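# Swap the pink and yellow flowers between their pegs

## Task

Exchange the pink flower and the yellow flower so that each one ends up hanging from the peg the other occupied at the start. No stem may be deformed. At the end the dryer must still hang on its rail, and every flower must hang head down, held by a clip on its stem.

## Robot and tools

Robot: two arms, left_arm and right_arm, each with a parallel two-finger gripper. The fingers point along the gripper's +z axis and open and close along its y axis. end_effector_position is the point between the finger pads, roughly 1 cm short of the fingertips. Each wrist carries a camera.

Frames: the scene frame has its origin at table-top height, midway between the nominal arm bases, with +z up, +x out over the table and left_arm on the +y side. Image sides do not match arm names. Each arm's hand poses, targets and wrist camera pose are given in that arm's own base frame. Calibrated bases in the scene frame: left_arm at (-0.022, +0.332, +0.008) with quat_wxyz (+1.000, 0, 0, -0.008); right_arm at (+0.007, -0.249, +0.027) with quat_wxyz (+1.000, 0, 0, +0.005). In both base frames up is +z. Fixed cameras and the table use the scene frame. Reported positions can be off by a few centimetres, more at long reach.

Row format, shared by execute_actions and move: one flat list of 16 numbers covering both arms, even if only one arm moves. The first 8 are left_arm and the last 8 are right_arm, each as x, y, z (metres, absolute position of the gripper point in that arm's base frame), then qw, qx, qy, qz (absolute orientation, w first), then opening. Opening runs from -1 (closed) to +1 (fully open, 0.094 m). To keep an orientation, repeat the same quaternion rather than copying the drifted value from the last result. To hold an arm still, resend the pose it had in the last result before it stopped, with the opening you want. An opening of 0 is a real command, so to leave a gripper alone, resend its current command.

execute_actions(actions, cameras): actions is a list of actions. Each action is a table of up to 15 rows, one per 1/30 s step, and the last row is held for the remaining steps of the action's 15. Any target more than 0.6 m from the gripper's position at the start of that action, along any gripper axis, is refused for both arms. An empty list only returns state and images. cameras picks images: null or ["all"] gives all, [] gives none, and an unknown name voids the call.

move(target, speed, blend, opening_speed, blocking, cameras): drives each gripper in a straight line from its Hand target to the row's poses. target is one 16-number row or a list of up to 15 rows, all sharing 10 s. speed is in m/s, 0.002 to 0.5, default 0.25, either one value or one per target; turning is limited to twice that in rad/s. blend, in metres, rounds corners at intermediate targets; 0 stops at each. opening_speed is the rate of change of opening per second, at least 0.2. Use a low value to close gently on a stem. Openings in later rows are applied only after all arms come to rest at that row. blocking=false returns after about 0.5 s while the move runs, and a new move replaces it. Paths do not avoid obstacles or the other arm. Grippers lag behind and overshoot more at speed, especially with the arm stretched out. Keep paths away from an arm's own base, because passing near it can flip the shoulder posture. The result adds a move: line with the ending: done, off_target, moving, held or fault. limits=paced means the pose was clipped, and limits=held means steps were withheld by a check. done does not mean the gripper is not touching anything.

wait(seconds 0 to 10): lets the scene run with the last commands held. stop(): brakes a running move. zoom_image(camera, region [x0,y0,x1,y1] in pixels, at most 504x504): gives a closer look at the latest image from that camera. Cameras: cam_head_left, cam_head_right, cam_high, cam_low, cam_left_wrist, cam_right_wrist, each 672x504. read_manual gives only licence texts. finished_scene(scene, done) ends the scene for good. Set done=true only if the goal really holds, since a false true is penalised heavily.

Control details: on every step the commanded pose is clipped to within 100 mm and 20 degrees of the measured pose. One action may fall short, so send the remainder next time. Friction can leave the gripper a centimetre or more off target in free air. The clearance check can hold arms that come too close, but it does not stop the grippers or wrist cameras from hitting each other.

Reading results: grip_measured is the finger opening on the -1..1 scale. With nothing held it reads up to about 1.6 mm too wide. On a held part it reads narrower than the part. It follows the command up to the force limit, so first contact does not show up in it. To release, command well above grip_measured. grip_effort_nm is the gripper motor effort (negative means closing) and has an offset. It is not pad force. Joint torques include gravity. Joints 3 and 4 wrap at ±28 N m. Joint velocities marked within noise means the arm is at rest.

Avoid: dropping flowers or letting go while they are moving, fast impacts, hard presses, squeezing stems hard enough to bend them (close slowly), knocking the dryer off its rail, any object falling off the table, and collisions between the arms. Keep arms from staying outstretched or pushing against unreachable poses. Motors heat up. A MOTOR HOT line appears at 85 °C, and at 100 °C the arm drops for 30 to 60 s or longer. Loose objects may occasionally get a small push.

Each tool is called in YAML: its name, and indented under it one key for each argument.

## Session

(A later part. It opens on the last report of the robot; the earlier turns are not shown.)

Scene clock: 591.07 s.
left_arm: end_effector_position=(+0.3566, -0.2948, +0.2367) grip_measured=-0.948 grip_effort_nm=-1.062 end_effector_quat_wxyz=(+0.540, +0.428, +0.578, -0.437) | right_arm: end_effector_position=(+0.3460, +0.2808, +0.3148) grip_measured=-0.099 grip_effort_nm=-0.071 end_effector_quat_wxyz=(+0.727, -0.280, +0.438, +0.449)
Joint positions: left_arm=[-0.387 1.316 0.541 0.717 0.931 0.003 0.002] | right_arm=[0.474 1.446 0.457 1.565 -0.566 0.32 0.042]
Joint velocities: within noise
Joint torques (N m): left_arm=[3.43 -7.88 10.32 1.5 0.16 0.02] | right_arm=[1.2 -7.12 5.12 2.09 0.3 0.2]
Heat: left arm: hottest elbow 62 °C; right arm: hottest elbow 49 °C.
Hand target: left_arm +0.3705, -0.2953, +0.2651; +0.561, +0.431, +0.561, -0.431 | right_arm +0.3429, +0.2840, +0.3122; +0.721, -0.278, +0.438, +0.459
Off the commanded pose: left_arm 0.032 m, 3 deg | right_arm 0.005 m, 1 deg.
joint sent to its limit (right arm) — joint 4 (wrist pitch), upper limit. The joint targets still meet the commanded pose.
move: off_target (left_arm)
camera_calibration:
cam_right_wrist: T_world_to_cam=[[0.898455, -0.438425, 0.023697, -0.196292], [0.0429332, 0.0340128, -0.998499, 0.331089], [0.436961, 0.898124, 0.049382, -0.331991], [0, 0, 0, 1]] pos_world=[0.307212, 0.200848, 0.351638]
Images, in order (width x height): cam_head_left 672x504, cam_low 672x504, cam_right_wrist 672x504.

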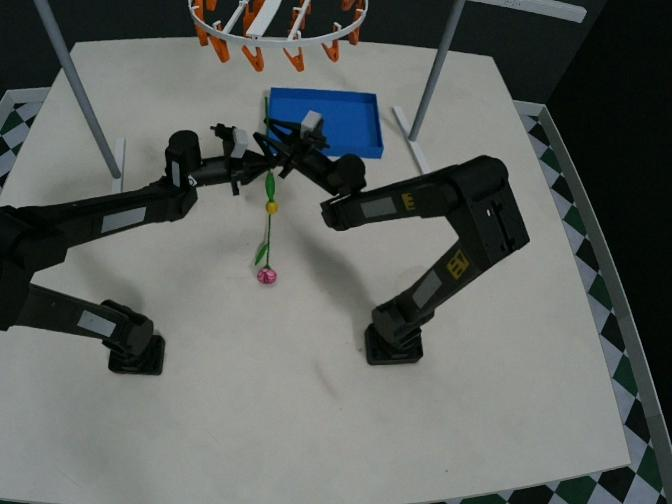

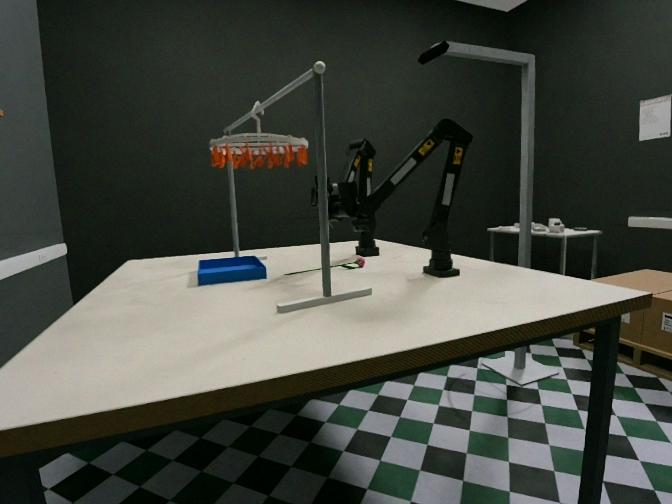

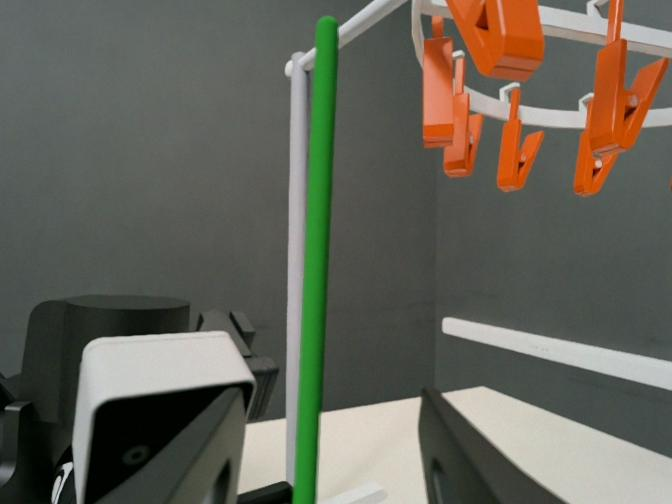

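move:
  target: [0.372,-0.296,0.265,0.5610,0.4305,0.5610,-0.4305,-1.0,0.336,0.275,0.280,0.6823,-0.3158,0.4957,0.4347,-0.1]
  speed: 0.06
  cameras: ["cam_right_wrist","cam_head_left"]

Scene clock: 601.87 s.
left_arm: end_effector_position=(+0.3566, -0.2948, +0.2367) grip_measured=-0.948 grip_effort_nm=-1.062 end_effector_quat_wxyz=(+0.540, +0.428, +0.578, -0.437) | right_arm: end_effector_position=(+0.3360, +0.2796, +0.2816) grip_measured=-0.099 grip_effort_nm=-0.076 end_effector_quat_wxyz=(+0.679, -0.314, +0.494, +0.443)
Joint positions: left_arm=[-0.387 1.316 0.541 0.717 0.931 0.003 0.002] | right_arm=[0.456 1.383 0.403 1.386 -0.647 0.266 0.042]
Joint velocities: within noise
Joint torques (N m): left_arm=[3.37 -7.82 10.3 1.5 0.16 0.02] | right_arm=[-0.15 -7.77 4.81 1.28 0.07 -0.13]
Heat: left arm: hottest elbow 63 °C; right arm: hottest elbow 47 °C.
Hand target: left_arm +0.3705, -0.2953, +0.2651; +0.561, +0.430, +0.561, -0.431 | right_arm +0.3361, +0.2751, +0.2800; +0.682, -0.316, +0.496, +0.435
Off the commanded pose: left_arm 0.032 m, 3 deg | right_arm 0.005 m, 1 deg.
move: off_target (left_arm)
camera_calibration:
cam_right_wrist: T_world_to_cam=[[0.913026, -0.4079, -0.000952885, -0.19357], [-0.0444231, -0.0971121, -0.994282, 0.363285], [0.405475, 0.907847, -0.106786, -0.273132], [0, 0, 0, 1]] pos_world=[0.303621, 0.204284, 0.331857]
Images, in order (width x height): cam_head_left 672x504, cam_right_wrist 672x504.

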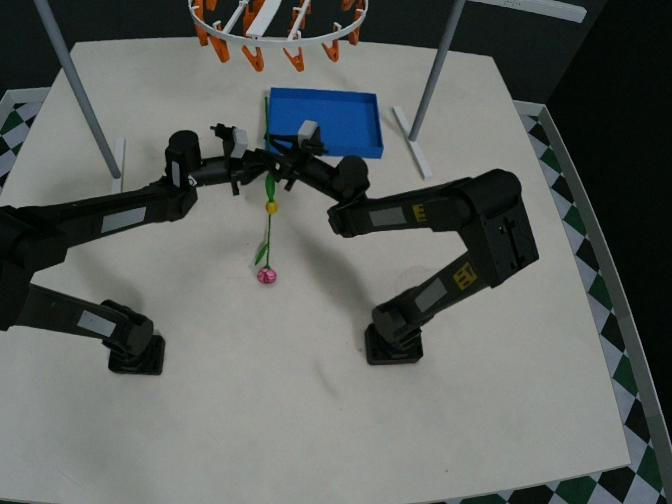

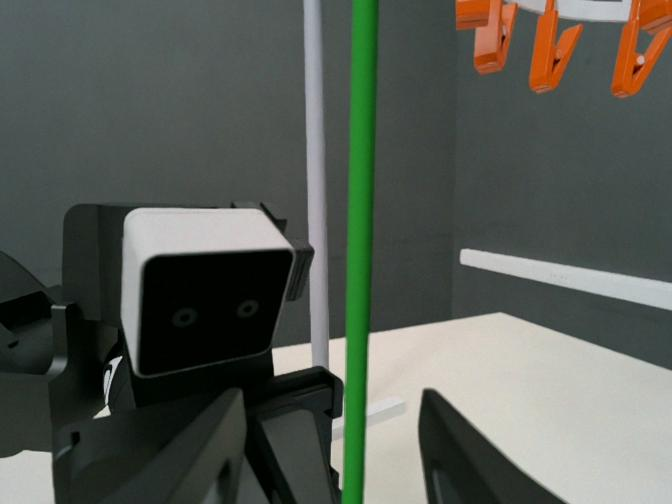

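move:
  target: [0.372,-0.296,0.265,0.5610,0.4305,0.5610,-0.4305,-1.0,0.336,0.264,0.280,0.6823,-0.3158,0.4957,0.4347,-0.1]
  speed: 0.04
  cameras: ["cam_right_wrist"]

zoom_image:
  camera: "cam_right_wrist"
  region: [270, 384, 430, 504]

Scene clock: 606.27 s.
left_arm: end_effector_position=(+0.3566, -0.2948, +0.2367) grip_measured=-0.948 grip_effort_nm=-1.067 end_effector_quat_wxyz=(+0.540, +0.428, +0.578, -0.437) | right_arm: end_effector_position=(+0.3373, +0.2688, +0.2794) grip_measured=-0.099 grip_effort_nm=-0.071 end_effector_quat_wxyz=(+0.680, -0.317, +0.496, +0.437)
Joint positions: left_arm=[-0.387 1.316 0.541 0.717 0.931 0.003 0.002] | right_arm=[0.421 1.373 0.392 1.386 -0.678 0.265 0.042]
Joint velocities: within noise
Joint torques (N m): left_arm=[3.37 -7.88 10.3 1.51 0.16 0.02] | right_arm=[-0.26 -7.53 4.7 1.8 0.07 0.03]
Heat: left arm: hottest elbow 63 °C; right arm: hottest elbow 47 °C.
Hand target: left_arm +0.3705, -0.2953, +0.2651; +0.561, +0.430, +0.561, -0.431 | right_arm +0.3361, +0.2641, +0.2801; +0.682, -0.316, +0.496, +0.435
Off the commanded pose: left_arm 0.032 m, 3 deg | right_arm 0.005 m, 0 deg.
move: off_target (left_arm)
camera_calibration:
cam_right_wrist: T_world_to_cam=[[0.910477, -0.413495, 0.00729237, -0.199042], [-0.0416599, -0.109246, -0.993141, 0.362055], [0.411456, 0.903929, -0.116692, -0.262304], [0, 0, 0, 1]] pos_world=[0.304233, 0.194354, 0.330414]
Images, in order (width x height): cam_right_wrist 672x504.

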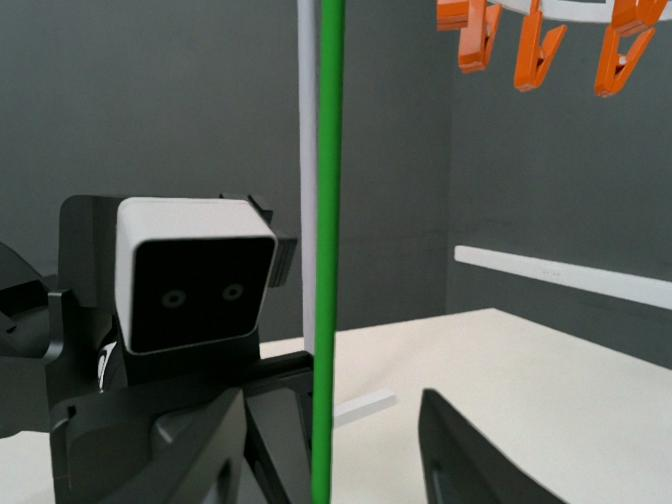

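Scaled by 3.150 from the camera's 672x504 image, which has a finer 960x720 frame.

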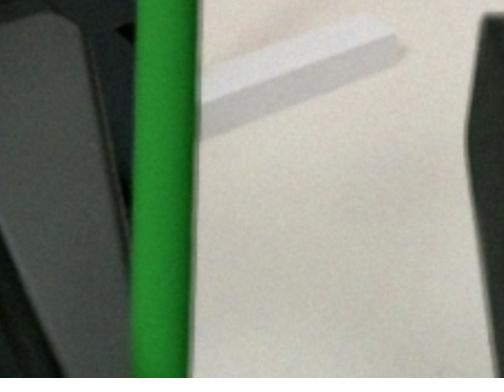

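move:
  target: [0.372,-0.296,0.265,0.5610,0.4305,0.5610,-0.4305,-1.0,0.3345,0.2757,0.280,0.6823,-0.3158,0.4957,0.4347,-0.1]
  speed: 0.03
  cameras: ["cam_right_wrist"]

zoom_image:
  camera: "cam_right_wrist"
  region: [270, 384, 430, 504]

Scene clock: 612.03 s.
left_arm: end_effector_position=(+0.3566, -0.2948, +0.2367) grip_measured=-0.948 grip_effort_nm=-1.062 end_effector_quat_wxyz=(+0.540, +0.428, +0.578, -0.437) | right_arm: end_effector_position=(+0.3367, +0.2724, +0.2802) grip_measured=-0.099 grip_effort_nm=-0.071 end_effector_quat_wxyz=(+0.682, -0.310, +0.497, +0.437)
Joint positions: left_arm=[-0.387 1.316 0.541 0.717 0.931 0.003 0.002] | right_arm=[0.439 1.373 0.391 1.385 -0.648 0.264 0.042]
Joint velocities: within noise
Joint torques (N m): left_arm=[3.43 -7.82 10.32 1.48 0.16 0.02] | right_arm=[1.38 -7 5.49 1.31 0.25 -0.12]
Heat: left arm: hottest elbow 63 °C; right arm: hottest elbow 46 °C.
Hand target: left_arm +0.3705, -0.2953, +0.2651; +0.561, +0.430, +0.561, -0.431 | right_arm +0.3345, +0.2756, +0.2799; +0.682, -0.316, +0.496, +0.435
Off the commanded pose: left_arm 0.032 m, 3 deg | right_arm 0.004 m, 1 deg.
move: off_target (left_arm)
camera_calibration:
cam_right_wrist: T_world_to_cam=[[0.906351, -0.422523, -0.00112101, -0.19087], [-0.0476103, -0.0994914, -0.993899, 0.362839], [0.419834, 0.900875, -0.110291, -0.269011], [0, 0, 0, 1]] pos_world=[0.30321, 0.197797, 0.330742]
Images, in order (width x height): cam_right_wrist 672x504.

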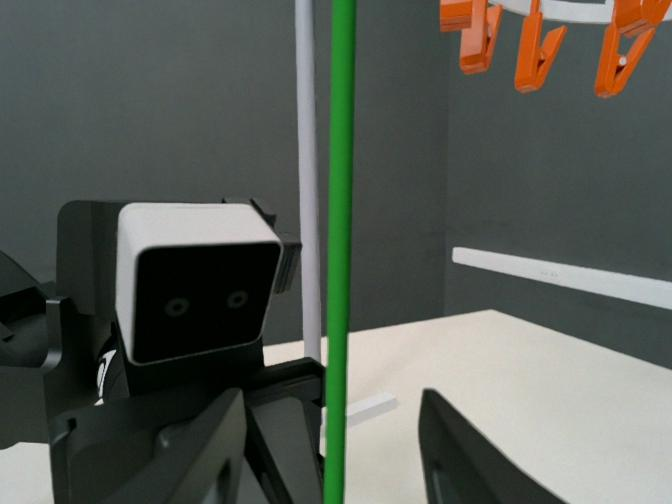

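Scaled by 3.150 from the camera's 672x504 image, which has a finer 960x720 frame.

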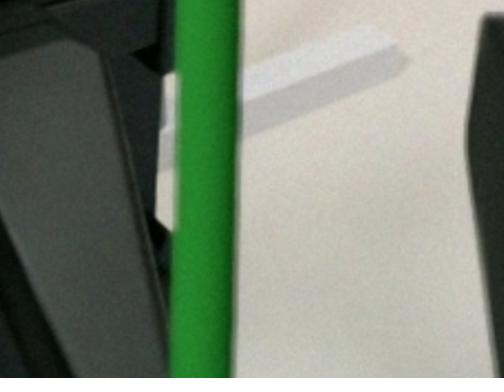

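move:
  target: [0.372,-0.296,0.265,0.5610,0.4305,0.5610,-0.4305,-1.0,0.3345,0.2757,0.280,0.6823,-0.3158,0.4957,0.4347,-1.0]
  speed: 0.03
  opening_speed: 0.3
  cameras: ["cam_right_wrist","cam_left_wrist","cam_head_left"]

Scene clock: 617.93 s.
left_arm: end_effector_position=(+0.3565, -0.2948, +0.2367) grip_measured=-0.948 grip_effort_nm=-1.062 end_effector_quat_wxyz=(+0.540, +0.428, +0.578, -0.437) | right_arm: end_effector_position=(+0.3369, +0.2724, +0.2801) grip_measured=-0.939 grip_effort_nm=-0.989 end_effector_quat_wxyz=(+0.682, -0.310, +0.498, +0.437)
Joint positions: left_arm=[-0.387 1.316 0.541 0.717 0.931 0.003 0.002] | right_arm=[0.439 1.373 0.391 1.384 -0.647 0.263 0.003]
Joint velocities: within noise
Joint torques (N m): left_arm=[3.31 -7.88 10.32 1.5 0.15 0.02] | right_arm=[1.44 -7.12 5.45 1.29 0.21 -0.11]
Heat: left arm: hottest elbow 63 °C; right arm: hottest elbow 46 °C.
Hand target: left_arm +0.3705, -0.2953, +0.2651; +0.561, +0.431, +0.561, -0.431 | right_arm +0.3345, +0.2757, +0.2799; +0.682, -0.316, +0.496, +0.435
Off the commanded pose: left_arm 0.032 m, 3 deg | right_arm 0.004 m, 1 deg.
move: off_target (left_arm)
camera_calibration:
cam_left_wrist: T_world_to_cam=[[-0.966488, -0.255114, 0.0285845, 0.262478], [-0.139957, 0.430302, -0.891769, 0.426533], [0.215202, -0.865885, -0.451586, -0.134654], [0, 0, 0, 1]] pos_world=[0.342356, -0.233171, 0.312058]
cam_right_wrist: T_world_to_cam=[[0.905953, -0.423376, -0.00111432, -0.190673], [-0.0478658, -0.099809, -0.993855, 0.362887], [0.420663, 0.900439, -0.110688, -0.26911], [0, 0, 0, 1]] pos_world=[0.303316, 0.19781, 0.330657]
Images, in order (width x height): cam_head_left 672x504, cam_left_wrist 672x504, cam_right_wrist 672x504.

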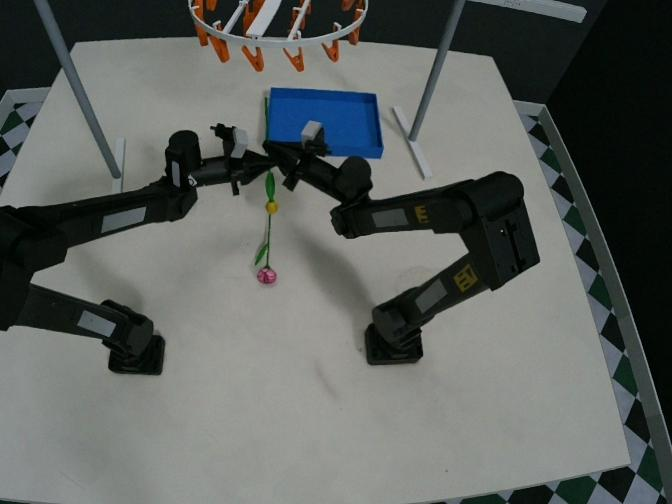

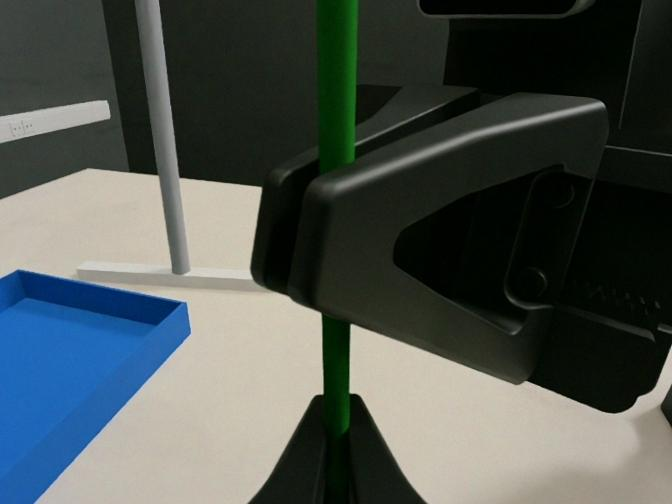

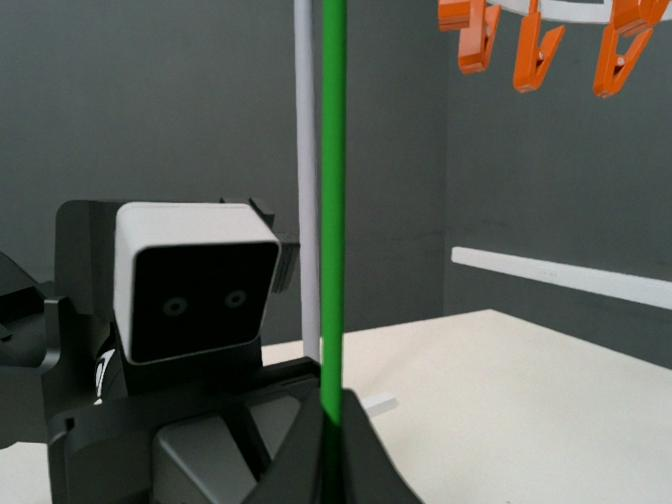

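move:
  target: [0.372,-0.296,0.265,0.5610,0.4305,0.5610,-0.4305,-0.4,0.3345,0.2757,0.280,0.6823,-0.3158,0.4957,0.4347,-1.0]
  speed: 0.03
  opening_speed: 0.2
  cameras: ["cam_left_wrist","cam_right_wrist"]

Scene clock: 624.07 s.
left_arm: end_effector_position=(+0.3565, -0.2948, +0.2367) grip_measured=-0.403 grip_effort_nm=0.051 end_effector_quat_wxyz=(+0.540, +0.428, +0.578, -0.437) | right_arm: end_effector_position=(+0.3369, +0.2724, +0.2800) grip_measured=-0.942 grip_effort_nm=-1.033 end_effector_quat_wxyz=(+0.682, -0.310, +0.498, +0.437)
Joint positions: left_arm=[-0.387 1.316 0.541 0.717 0.931 0.003 0.028] | right_arm=[0.439 1.373 0.391 1.383 -0.647 0.263 0.003]
Joint velocities: within noise
Joint torques (N m): left_arm=[3.37 -7.82 10.32 1.5 0.15 0.02] | right_arm=[1.26 -6.95 5.41 1.37 0.21 -0.11]
Heat: left arm: hottest elbow 63 °C; right arm: hottest elbow 45 °C.
Hand target: left_arm +0.3705, -0.2953, +0.2651; +0.561, +0.431, +0.561, -0.431 | right_arm +0.3345, +0.2757, +0.2799; +0.682, -0.316, +0.496, +0.435
Off the commanded pose: left_arm 0.032 m, 3 deg | right_arm 0.004 m, 1 deg.
move: off_target (left_arm)
camera_calibration:
cam_left_wrist: T_world_to_cam=[[-0.966488, -0.255114, 0.0285845, 0.262478], [-0.139957, 0.430302, -0.891769, 0.426533], [0.215202, -0.865885, -0.451586, -0.134654], [0, 0, 0, 1]] pos_world=[0.342356, -0.233171, 0.312058]
cam_right_wrist: T_world_to_cam=[[0.905953, -0.423376, -0.00135839, -0.190625], [-0.0482089, -0.0999703, -0.993822, 0.362966], [0.420625, 0.900421, -0.110979, -0.269043], [0, 0, 0, 1]] pos_world=[0.303361, 0.197832, 0.330607]
Images, in order (width x height): cam_left_wrist 672x504, cam_right_wrist 672x504.

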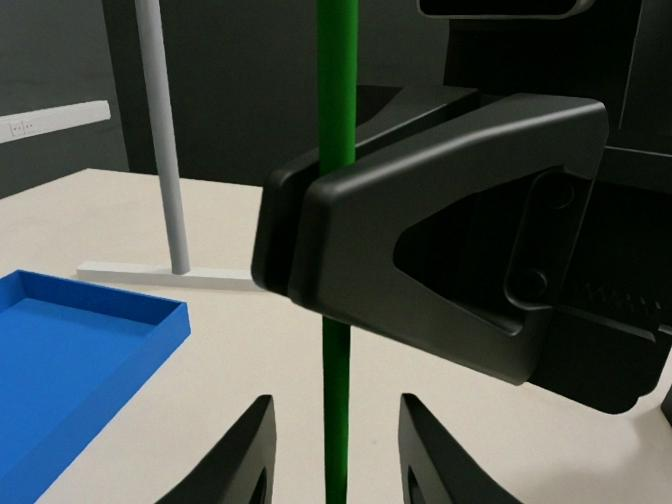

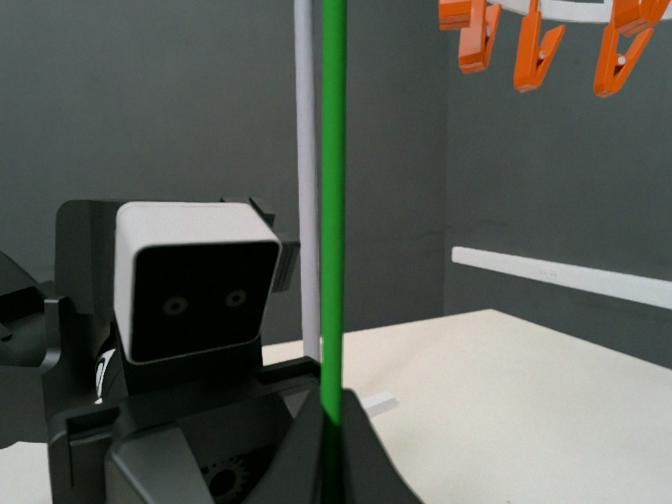

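move:
  target:
    - [0.352,-0.205,0.262,0.5610,0.4305,0.5610,-0.4305,-0.4,0.3345,0.2757,0.280,0.6823,-0.3158,0.4957,0.4347,-1.0]
    - [0.352,-0.08,0.44,0.6706,0.2244,0.6706,-0.2244,-0.2,0.3345,0.2757,0.280,0.6823,-0.3158,0.4957,0.4347,-1.0]
  speed: [0.07, 0.15]
  blend: 0.03
  cameras: ["cam_left_wrist","cam_right_wrist","cam_head_left","cam_high","cam_head_right"]

Scene clock: 631.70 s.
left_arm: end_effector_position=(+0.3504, -0.0844, +0.4028) grip_measured=-0.202 grip_effort_nm=0.056 end_effector_quat_wxyz=(+0.649, +0.218, +0.688, -0.240) | right_arm: end_effector_position=(+0.3370, +0.2724, +0.2799) grip_measured=-0.942 grip_effort_nm=-1.038 end_effector_quat_wxyz=(+0.682, -0.310, +0.498, +0.437)
Joint positions: left_arm=[0.099 0.644 0.649 -0.062 0.759 -0.008 0.037] | right_arm=[0.439 1.373 0.391 1.383 -0.647 0.263 0.003]
Joint velocities: within noise
Joint torques (N m): left_arm=[3.37 -1.38 13.46 1.57 -0.04 0.15] | right_arm=[1.38 -7.12 5.44 1.4 0.22 -0.11]
Heat: left arm: hottest elbow 64 °C; right arm: hottest elbow 45 °C.
Hand target: left_arm +0.3500, -0.0801, +0.4392; +0.671, +0.224, +0.670, -0.224 | right_arm +0.3345, +0.2757, +0.2800; +0.682, -0.316, +0.496, +0.435
Off the commanded pose: left_arm 0.038 m, 4 deg | right_arm 0.004 m, 1 deg.
move: off_target (left_arm); target 2's new opening was sent with left_arm's hand 0.037 m and 4 deg from that target
camera_calibration:
cam_left_wrist: T_world_to_cam=[[-0.607957, -0.793264, 0.0334807, 0.132479], [-0.381879, 0.255181, -0.888286, 0.551815], [0.696101, -0.552825, -0.458069, -0.0156031], [0, 0, 0, 1]] pos_world=[0.302129, -0.0443476, 0.478587]
cam_right_wrist: T_world_to_cam=[[0.905952, -0.423376, -0.00160247, -0.190577], [-0.048552, -0.100132, -0.993789, 0.363045], [0.420586, 0.900403, -0.11127, -0.268976], [0, 0, 0, 1]] pos_world=[0.303407, 0.197853, 0.330556]
Images, in order (width x height): cam_head_left 672x504, cam_head_right 672x504, cam_high 672x504, cam_left_wrist 672x504, cam_right_wrist 672x504.

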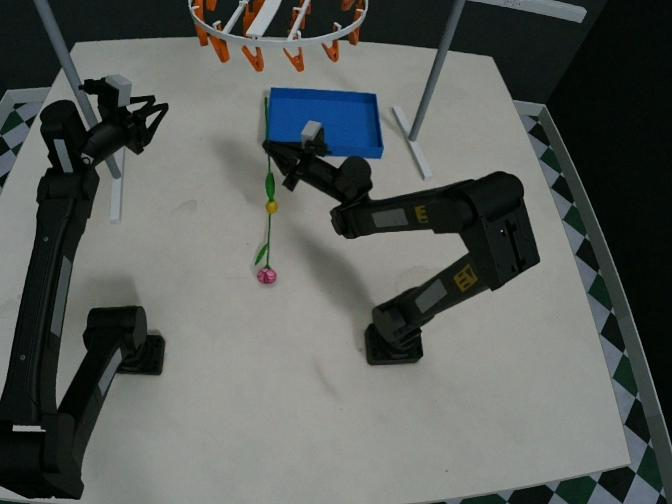

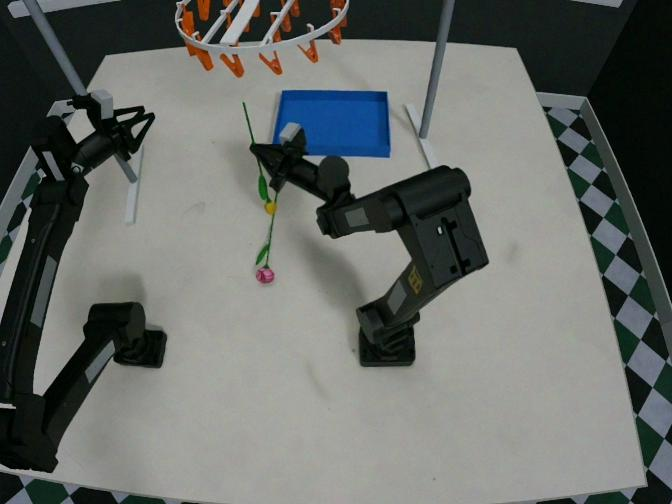

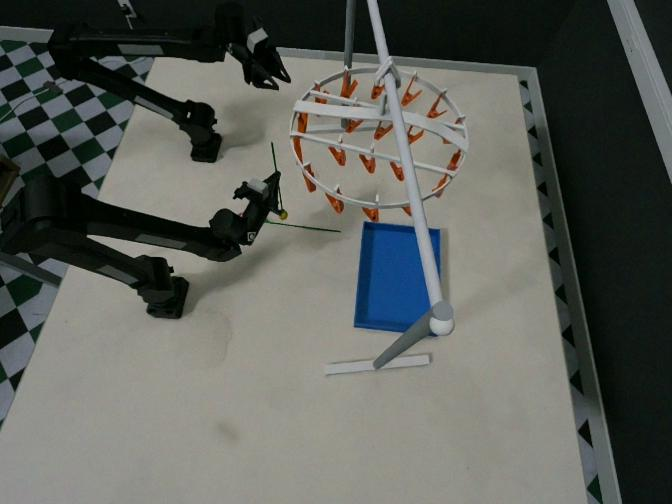

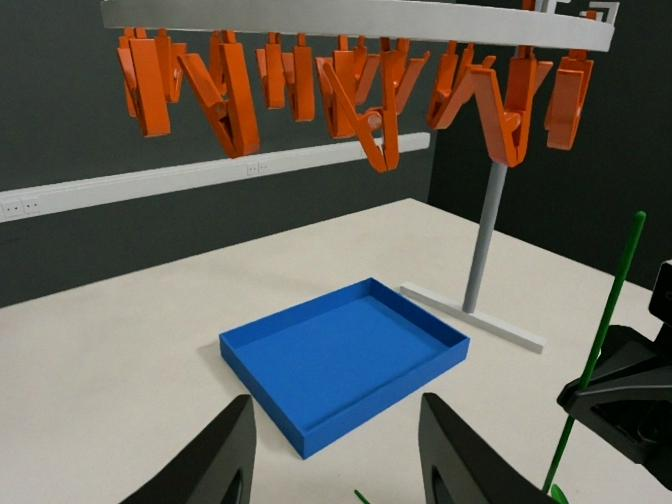

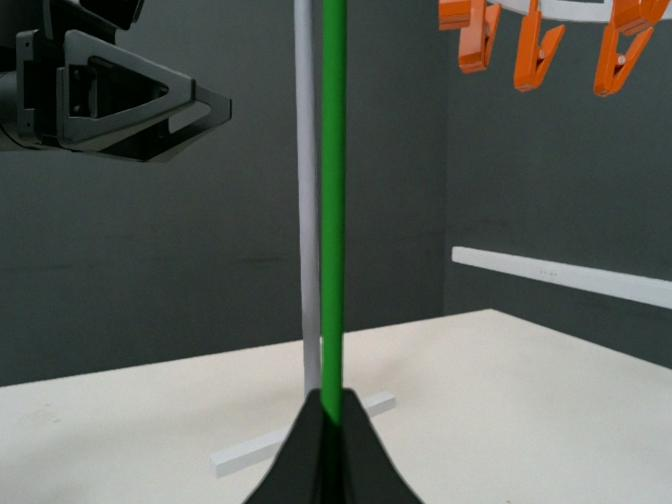

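zoom_image:
  camera: "cam_high"
  region: [280, 60, 400, 220]

zoom_image:
  camera: "cam_head_left"
  region: [180, 0, 380, 90]

zoom_image:
  camera: "cam_left_wrist"
  region: [100, 0, 640, 200]

Scaled by 3.150 from the camera's 672x504 image, which has a finer 960x720 frame.

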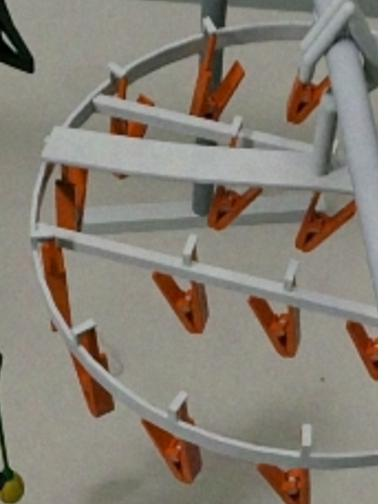

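Scaled by 2.520 from the camera's 672x504 image, which has a finer 960x720 frame.

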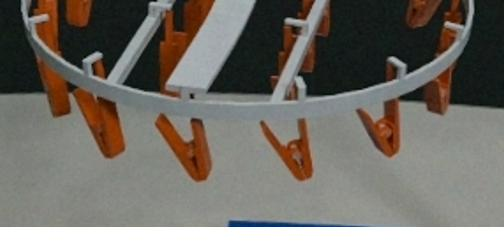

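Region (100, 0, 640, 200) is 540x200 pixels. A region can be at most 504 by 504 pixels.

zoom_image:
  camera: "cam_left_wrist"
  region: [150, 0, 590, 220]

Scaled by 1.145 from the camera's 672x504 image, which has a finer 960x720 frame.

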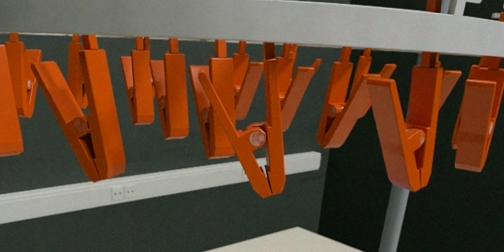

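move:
  target: [0.392,-0.149,0.495,0.676,0.2376,0.6528,-0.246,-0.2,0.3345,0.2757,0.280,0.6823,-0.3158,0.4957,0.4347,-1.0]
  speed: 0.1
  cameras: ["cam_left_wrist","cam_right_wrist"]

Scene clock: 679.87 s.
left_arm: end_effector_position=(+0.3888, -0.1435, +0.4555) grip_measured=-0.202 grip_effort_nm=0.056 end_effector_quat_wxyz=(+0.655, +0.232, +0.676, -0.245) | right_arm: end_effector_position=(+0.3370, +0.2724, +0.2799) grip_measured=-0.942 grip_effort_nm=-1.038 end_effector_quat_wxyz=(+0.682, -0.310, +0.498, +0.437)
Joint positions: left_arm=[-0.131 0.787 0.825 -0.062 0.558 -0.014 0.038] | right_arm=[0.439 1.373 0.391 1.383 -0.647 0.263 0.003]
Joint velocities: within noise
Joint torques (N m): left_arm=[1.73 -1.9 13.64 2.48 -0.06 -0.04] | right_arm=[1.32 -7.12 5.44 1.39 0.21 -0.11]
Heat: left arm: hottest elbow 71 °C; right arm: hottest elbow 42 °C.
Hand target: left_arm +0.3893, -0.1479, +0.4940; +0.676, +0.237, +0.653, -0.246 | right_arm +0.3345, +0.2757, +0.2800; +0.682, -0.316, +0.496, +0.435
Off the commanded pose: left_arm 0.040 m, 4 deg | right_arm 0.004 m, 1 deg.
move: off_target (left_arm)
camera_calibration:
cam_left_wrist: T_world_to_cam=[[-0.631635, -0.775155, 0.0130833, 0.128304], [-0.348454, 0.268782, -0.897962, 0.621811], [0.692544, -0.571744, -0.439878, -0.0604823], [0, 0, 0, 1]] pos_world=[0.3396, -0.102256, 0.530079]
cam_right_wrist: T_world_to_cam=[[0.905952, -0.423376, -0.00160247, -0.190577], [-0.048552, -0.100132, -0.993789, 0.363045], [0.420586, 0.900403, -0.11127, -0.268976], [0, 0, 0, 1]] pos_world=[0.303407, 0.197853, 0.330556]
Images, in order (width x height): cam_left_wrist 672x504, cam_right_wrist 672x504.

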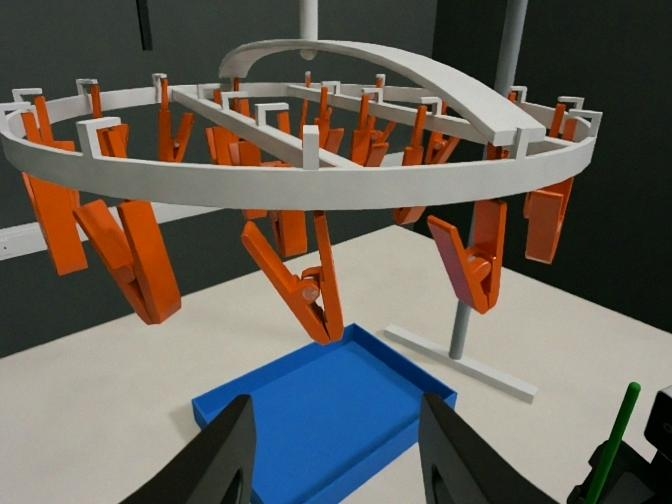

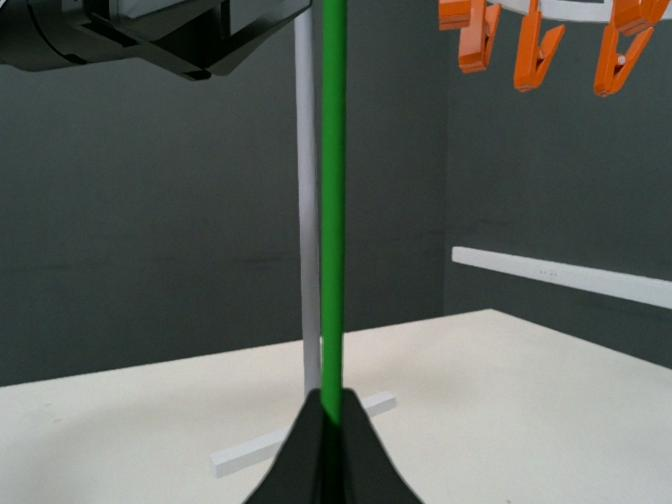

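move:
  target: [0.439,-0.168,0.492,0.676,0.2376,0.6528,-0.246,-0.2,0.3345,0.2757,0.280,0.6823,-0.3158,0.4957,0.4347,-1.0]
  speed: 0.07
  cameras: ["cam_left_wrist"]

Scene clock: 687.57 s.
left_arm: end_effector_position=(+0.4336, -0.1612, +0.4504) grip_measured=-0.202 grip_effort_nm=0.051 end_effector_quat_wxyz=(+0.651, +0.232, +0.680, -0.245) | right_arm: end_effector_position=(+0.3370, +0.2724, +0.2799) grip_measured=-0.942 grip_effort_nm=-1.028 end_effector_quat_wxyz=(+0.682, -0.310, +0.498, +0.437)
Joint positions: left_arm=[-0.169 0.93 0.888 0.004 0.519 -0.014 0.038] | right_arm=[0.439 1.373 0.391 1.383 -0.647 0.263 0.003]
Joint velocities: within noise
Joint torques (N m): left_arm=[1.67 -3.6 13.67 2.99 -0.07 -0.02] | right_arm=[1.32 -7.12 5.39 1.36 0.21 -0.11]
Heat: left arm: hottest elbow 76 °C; right arm: hottest elbow 42 °C.
Hand target: left_arm +0.4357, -0.1668, +0.4909; +0.676, +0.238, +0.653, -0.246 | right_arm +0.3345, +0.2757, +0.2800; +0.682, -0.316, +0.496, +0.435
Off the commanded pose: left_arm 0.043 m, 4 deg | right_arm 0.004 m, 1 deg.
move: off_target (left_arm)
camera_calibration:
cam_left_wrist: T_world_to_cam=[[-0.63116, -0.775433, 0.0184425, 0.140266], [-0.359533, 0.271407, -0.89279, 0.640426], [0.687294, -0.570124, -0.450095, -0.0967526], [0, 0, 0, 1]] pos_world=[0.385282, -0.12021, 0.525631]
Images, in order (width x height): cam_left_wrist 672x504.

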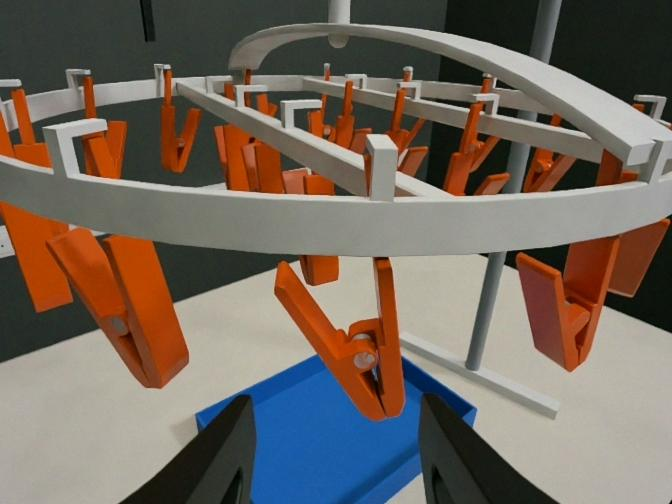

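move:
  target: [0.450,-0.189,0.475,0.676,0.2376,0.6528,-0.246,-0.2,0.3345,0.2757,0.280,0.6823,-0.3158,0.4957,0.4347,-1.0]
  speed: 0.05
  cameras: ["cam_left_wrist"]

Scene clock: 694.03 s.
left_arm: end_effector_position=(+0.4452, -0.1823, +0.4427) grip_measured=-0.202 grip_effort_nm=0.051 end_effector_quat_wxyz=(+0.655, +0.233, +0.676, -0.244) | right_arm: end_effector_position=(+0.3370, +0.2724, +0.2799) grip_measured=-0.942 grip_effort_nm=-1.033 end_effector_quat_wxyz=(+0.682, -0.310, +0.498, +0.437)
Joint positions: left_arm=[-0.228 0.978 0.888 0.065 0.462 -0.014 0.038] | right_arm=[0.439 1.373 0.391 1.383 -0.647 0.263 0.003]
Joint velocities: within noise
Joint torques (N m): left_arm=[1.67 -4.13 12.63 3.07 -0.1 0.01] | right_arm=[1.44 -6.95 5.42 1.35 0.22 -0.12]
Heat: left arm: hottest elbow 77 °C; right arm: hottest elbow 42 °C.
Hand target: left_arm +0.4480, -0.1882, +0.4743; +0.676, +0.238, +0.653, -0.246 | right_arm +0.3345, +0.2757, +0.2800; +0.682, -0.316, +0.496, +0.435
Off the commanded pose: left_arm 0.033 m, 4 deg | right_arm 0.004 m, 1 deg.
move: off_target (left_arm)
camera_calibration:
cam_left_wrist: T_world_to_cam=[[-0.631963, -0.774923, 0.0108302, 0.135188], [-0.347628, 0.270951, -0.89763, 0.640231], [0.69266, -0.571034, -0.440616, -0.126951], [0, 0, 0, 1]] pos_world=[0.39593, -0.141204, 0.51729]
Images, in order (width x height): cam_left_wrist 672x504.

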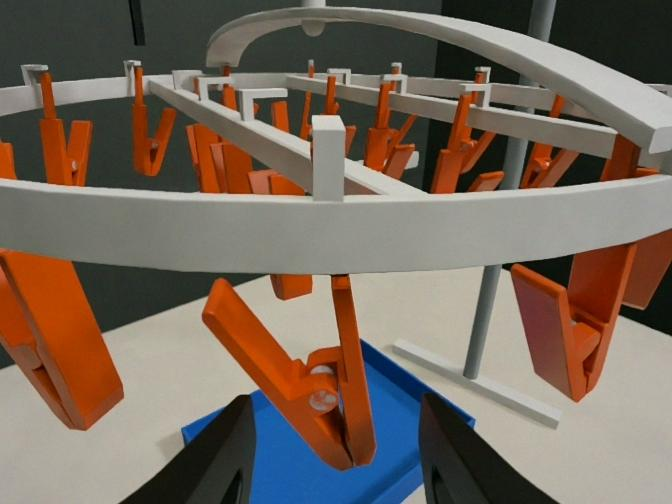

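move:
  target: [0.458,-0.195,0.450,0.676,0.2376,0.6528,-0.246,-0.2,0.3345,0.2757,0.280,0.6823,-0.3158,0.4957,0.4347,-1.0]
  speed: 0.04
  cameras: ["cam_left_wrist","cam_head_left","cam_high"]

Scene clock: 717.03 s.
left_arm: end_effector_position=(+0.4558, -0.1888, +0.4434) grip_measured=-0.202 grip_effort_nm=0.051 end_effector_quat_wxyz=(+0.670, +0.235, +0.661, -0.243) | right_arm: end_effector_position=(+0.3370, +0.2724, +0.2799) grip_measured=-0.942 grip_effort_nm=-1.038 end_effector_quat_wxyz=(+0.682, -0.310, +0.498, +0.437)
Joint positions: left_arm=[-0.24 1.015 0.888 0.143 0.449 -0.014 0.038] | right_arm=[0.439 1.373 0.391 1.383 -0.647 0.263 0.003]
Joint velocities: within noise
Joint torques (N m): left_arm=[1.67 -4.48 9.77 3.04 -0.09 0.02] | right_arm=[1.49 -7 5.45 1.36 0.21 -0.12]
Heat: left arm: hottest elbow 78 °C; right arm: hottest elbow 41 °C.
Hand target: left_arm +0.4577, -0.1949, +0.4500; +0.676, +0.238, +0.653, -0.246 | right_arm +0.3345, +0.2757, +0.2800; +0.682, -0.316, +0.496, +0.435
Off the commanded pose: left_arm 0.009 m, 1 deg | right_arm 0.004 m, 1 deg.
move: done
camera_calibration:
cam_left_wrist: T_world_to_cam=[[-0.631446, -0.775388, -0.00696479, 0.144404], [-0.311866, 0.262175, -0.913238, 0.635253], [0.70994, -0.574489, -0.407367, -0.16098], [0, 0, 0, 1]] pos_world=[0.403583, -0.147059, 0.515565]
Images, in order (width x height): cam_head_left 672x504, cam_high 672x504, cam_left_wrist 672x504.

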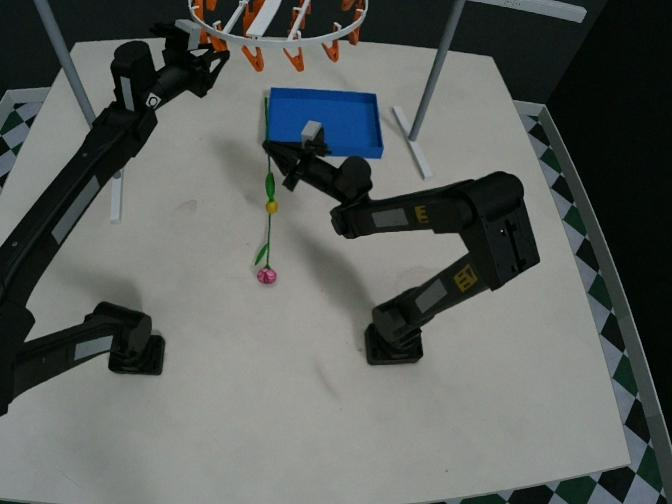

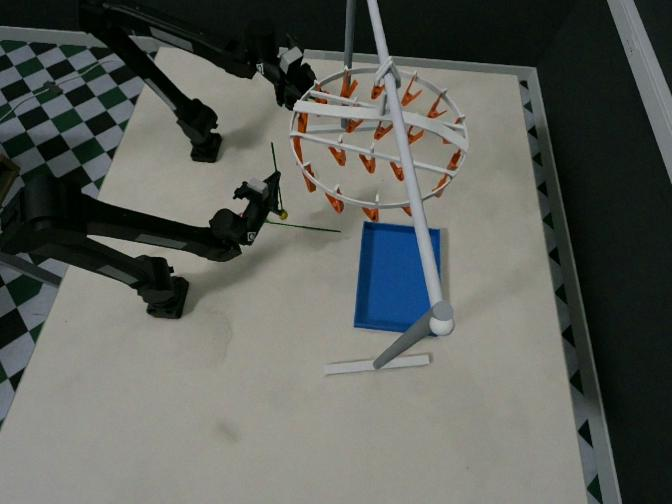

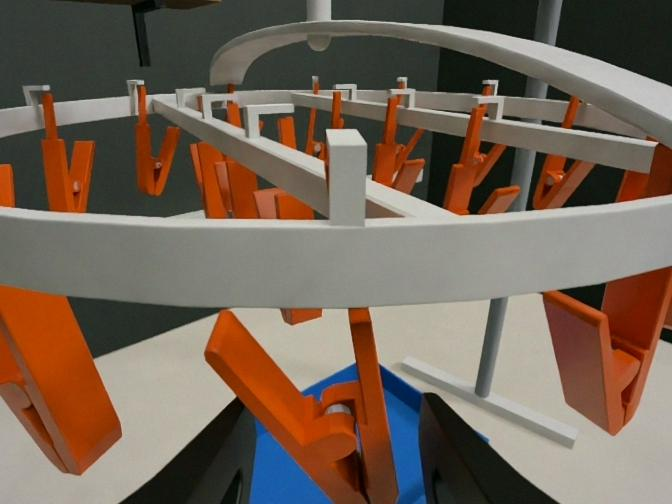

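move:
  target: [0.467,-0.202,0.452,0.676,0.2376,0.6528,-0.246,-0.2,0.3345,0.2757,0.280,0.6823,-0.3158,0.4957,0.4347,-1.0]
  speed: 0.04
  cameras: ["cam_left_wrist"]

zoom_image:
  camera: "cam_left_wrist"
  region: [200, 250, 500, 504]

Scene clock: 727.27 s.
left_arm: end_effector_position=(+0.4634, -0.1951, +0.4309) grip_measured=-0.202 grip_effort_nm=0.056 end_effector_quat_wxyz=(+0.661, +0.234, +0.670, -0.244) | right_arm: end_effector_position=(+0.3370, +0.2724, +0.2799) grip_measured=-0.942 grip_effort_nm=-1.033 end_effector_quat_wxyz=(+0.682, -0.310, +0.498, +0.437)
Joint positions: left_arm=[-0.253 1.044 0.888 0.148 0.436 -0.014 0.038] | right_arm=[0.439 1.373 0.391 1.383 -0.647 0.263 0.003]
Joint velocities: within noise
Joint torques (N m): left_arm=[1.67 -4.95 11.33 2.91 -0.07 0.03] | right_arm=[1.44 -7.3 5.45 1.35 0.22 -0.12]
Heat: left arm: hottest elbow 76 °C; right arm: hottest elbow 41 °C.
Hand target: left_arm +0.4661, -0.2015, +0.4516; +0.676, +0.237, +0.653, -0.246 | right_arm +0.3345, +0.2757, +0.2800; +0.682, -0.316, +0.496, +0.435
Off the commanded pose: left_arm 0.023 m, 3 deg | right_arm 0.004 m, 1 deg.
move: off_target (left_arm)
camera_calibration:
cam_left_wrist: T_world_to_cam=[[-0.631489, -0.775378, 0.00326008, 0.139845], [-0.333059, 0.267451, -0.90418, 0.63479], [0.70021, -0.572066, -0.427139, -0.16156], [0, 0, 0, 1]] pos_world=[0.412859, -0.153765, 0.5045]
Images, in order (width x height): cam_left_wrist 672x504.

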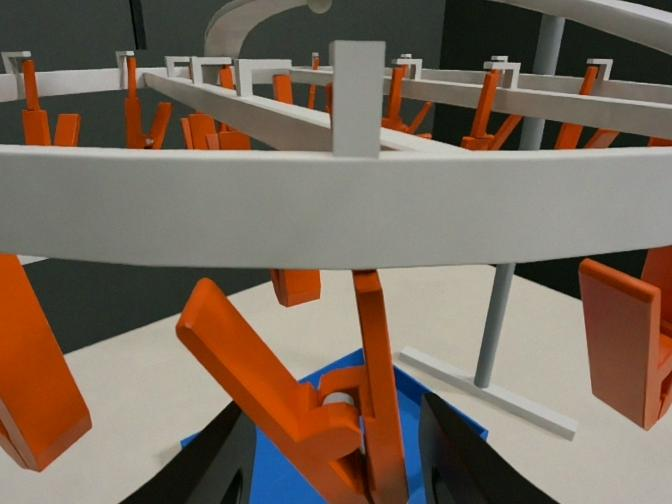

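Scaled by 1.680 from the camera's 672x504 image, which has a finer 960x720 frame.

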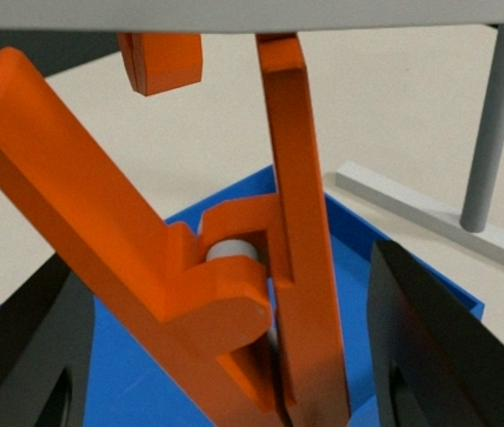

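move:
  target: [0.467,-0.202,0.476,0.676,0.2376,0.6528,-0.246,-0.2,0.3345,0.2757,0.280,0.6823,-0.3158,0.4957,0.4347,-1.0]
  speed: 0.04
  cameras: ["cam_left_wrist"]

zoom_image:
  camera: "cam_left_wrist"
  region: [200, 250, 500, 504]

Scene clock: 733.03 s.
left_arm: end_effector_position=(+0.4646, -0.1954, +0.4374) grip_measured=-0.202 grip_effort_nm=0.051 end_effector_quat_wxyz=(+0.658, +0.234, +0.673, -0.244) | right_arm: end_effector_position=(+0.3370, +0.2724, +0.2799) grip_measured=-0.942 grip_effort_nm=-1.028 end_effector_quat_wxyz=(+0.682, -0.310, +0.498, +0.437)
Joint positions: left_arm=[-0.253 1.044 0.911 0.116 0.436 -0.014 0.038] | right_arm=[0.439 1.373 0.391 1.383 -0.647 0.263 0.003]
Joint velocities: within noise
Joint torques (N m): left_arm=[1.73 -5.77 13.56 1.76 -0.04 0.02] | right_arm=[1.38 -7.06 5.45 1.36 0.22 -0.11]
Heat: left arm: hottest elbow 76 °C; right arm: hottest elbow 41 °C.
Hand target: left_arm +0.4648, -0.2009, +0.4751; +0.676, +0.237, +0.653, -0.246 | right_arm +0.3345, +0.2757, +0.2800; +0.682, -0.316, +0.496, +0.435
Off the commanded pose: left_arm 0.039 m, 3 deg | right_arm 0.004 m, 1 deg.
move: off_target (left_arm)
camera_calibration:
cam_left_wrist: T_world_to_cam=[[-0.631443, -0.77539, 0.00708338, 0.138642], [-0.341058, 0.269516, -0.900578, 0.643734], [0.69639, -0.571079, -0.434637, -0.154526], [0, 0, 0, 1]] pos_world=[0.414706, -0.154241, 0.511588]
Images, in order (width x height): cam_left_wrist 672x504.

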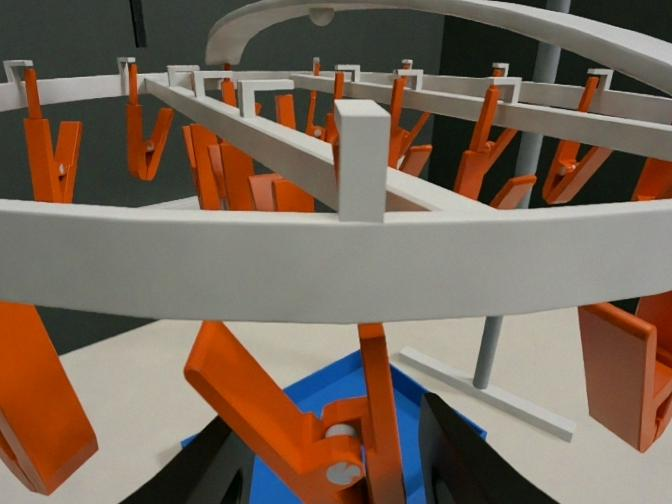

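Scaled by 1.680 from the camera's 672x504 image, which has a finer 960x720 frame.

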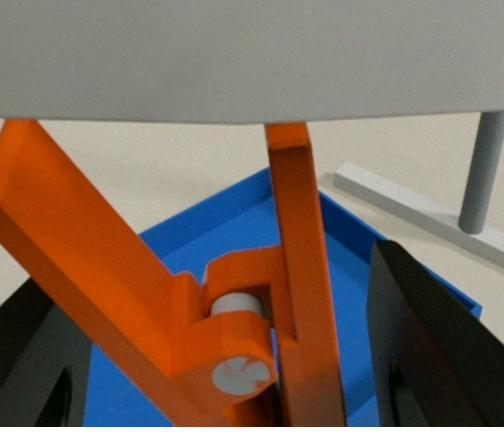

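move:
  target: [0.467,-0.201,0.452,0.676,0.2376,0.6528,-0.246,-0.4,0.3345,0.2757,0.280,0.6823,-0.3158,0.4957,0.4347,-1.0]
  speed: 0.04
  opening_speed: 0.3
  cameras: ["cam_left_wrist"]

zoom_image:
  camera: "cam_left_wrist"
  region: [200, 250, 500, 504]

Scene clock: 740.50 s.
left_arm: end_effector_position=(+0.4646, -0.1954, +0.4446) grip_measured=-0.398 grip_effort_nm=-0.120 end_effector_quat_wxyz=(+0.669, +0.235, +0.662, -0.243) | right_arm: end_effector_position=(+0.3370, +0.2724, +0.2799) grip_measured=-0.942 grip_effort_nm=-1.028 end_effector_quat_wxyz=(+0.682, -0.310, +0.498, +0.437)
Joint positions: left_arm=[-0.253 1.044 0.911 0.148 0.436 -0.014 0.028] | right_arm=[0.439 1.373 0.391 1.383 -0.647 0.263 0.003]
Joint velocities: within noise
Joint torques (N m): left_arm=[1.9 -4.89 9.85 2.97 0.02 0.03] | right_arm=[1.2 -7.12 5.44 1.36 0.23 -0.12]
Heat: left arm: hottest elbow 76 °C; right arm: hottest elbow 40 °C.
Hand target: left_arm +0.4668, -0.2009, +0.4517; +0.676, +0.238, +0.653, -0.246 | right_arm +0.3345, +0.2757, +0.2800; +0.682, -0.316, +0.496, +0.435
Off the commanded pose: left_arm 0.010 m, 1 deg | right_arm 0.004 m, 1 deg.
move: done
camera_calibration:
cam_left_wrist: T_world_to_cam=[[-0.63146, -0.775386, -0.00598005, 0.144414], [-0.313598, 0.262426, -0.912573, 0.641403], [0.709165, -0.574377, -0.408871, -0.169448], [0, 0, 0, 1]] pos_world=[0.412501, -0.153672, 0.516908]
Images, in order (width x height): cam_left_wrist 672x504.

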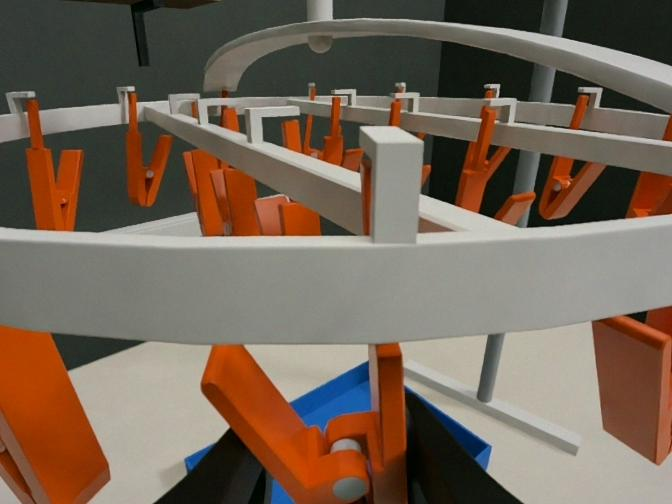

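Scaled by 1.680 from the camera's 672x504 image, which has a finer 960x720 frame.

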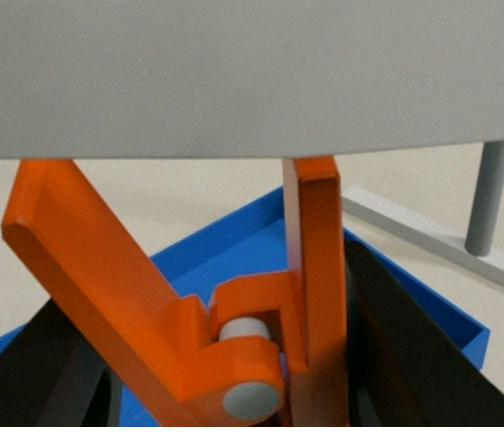

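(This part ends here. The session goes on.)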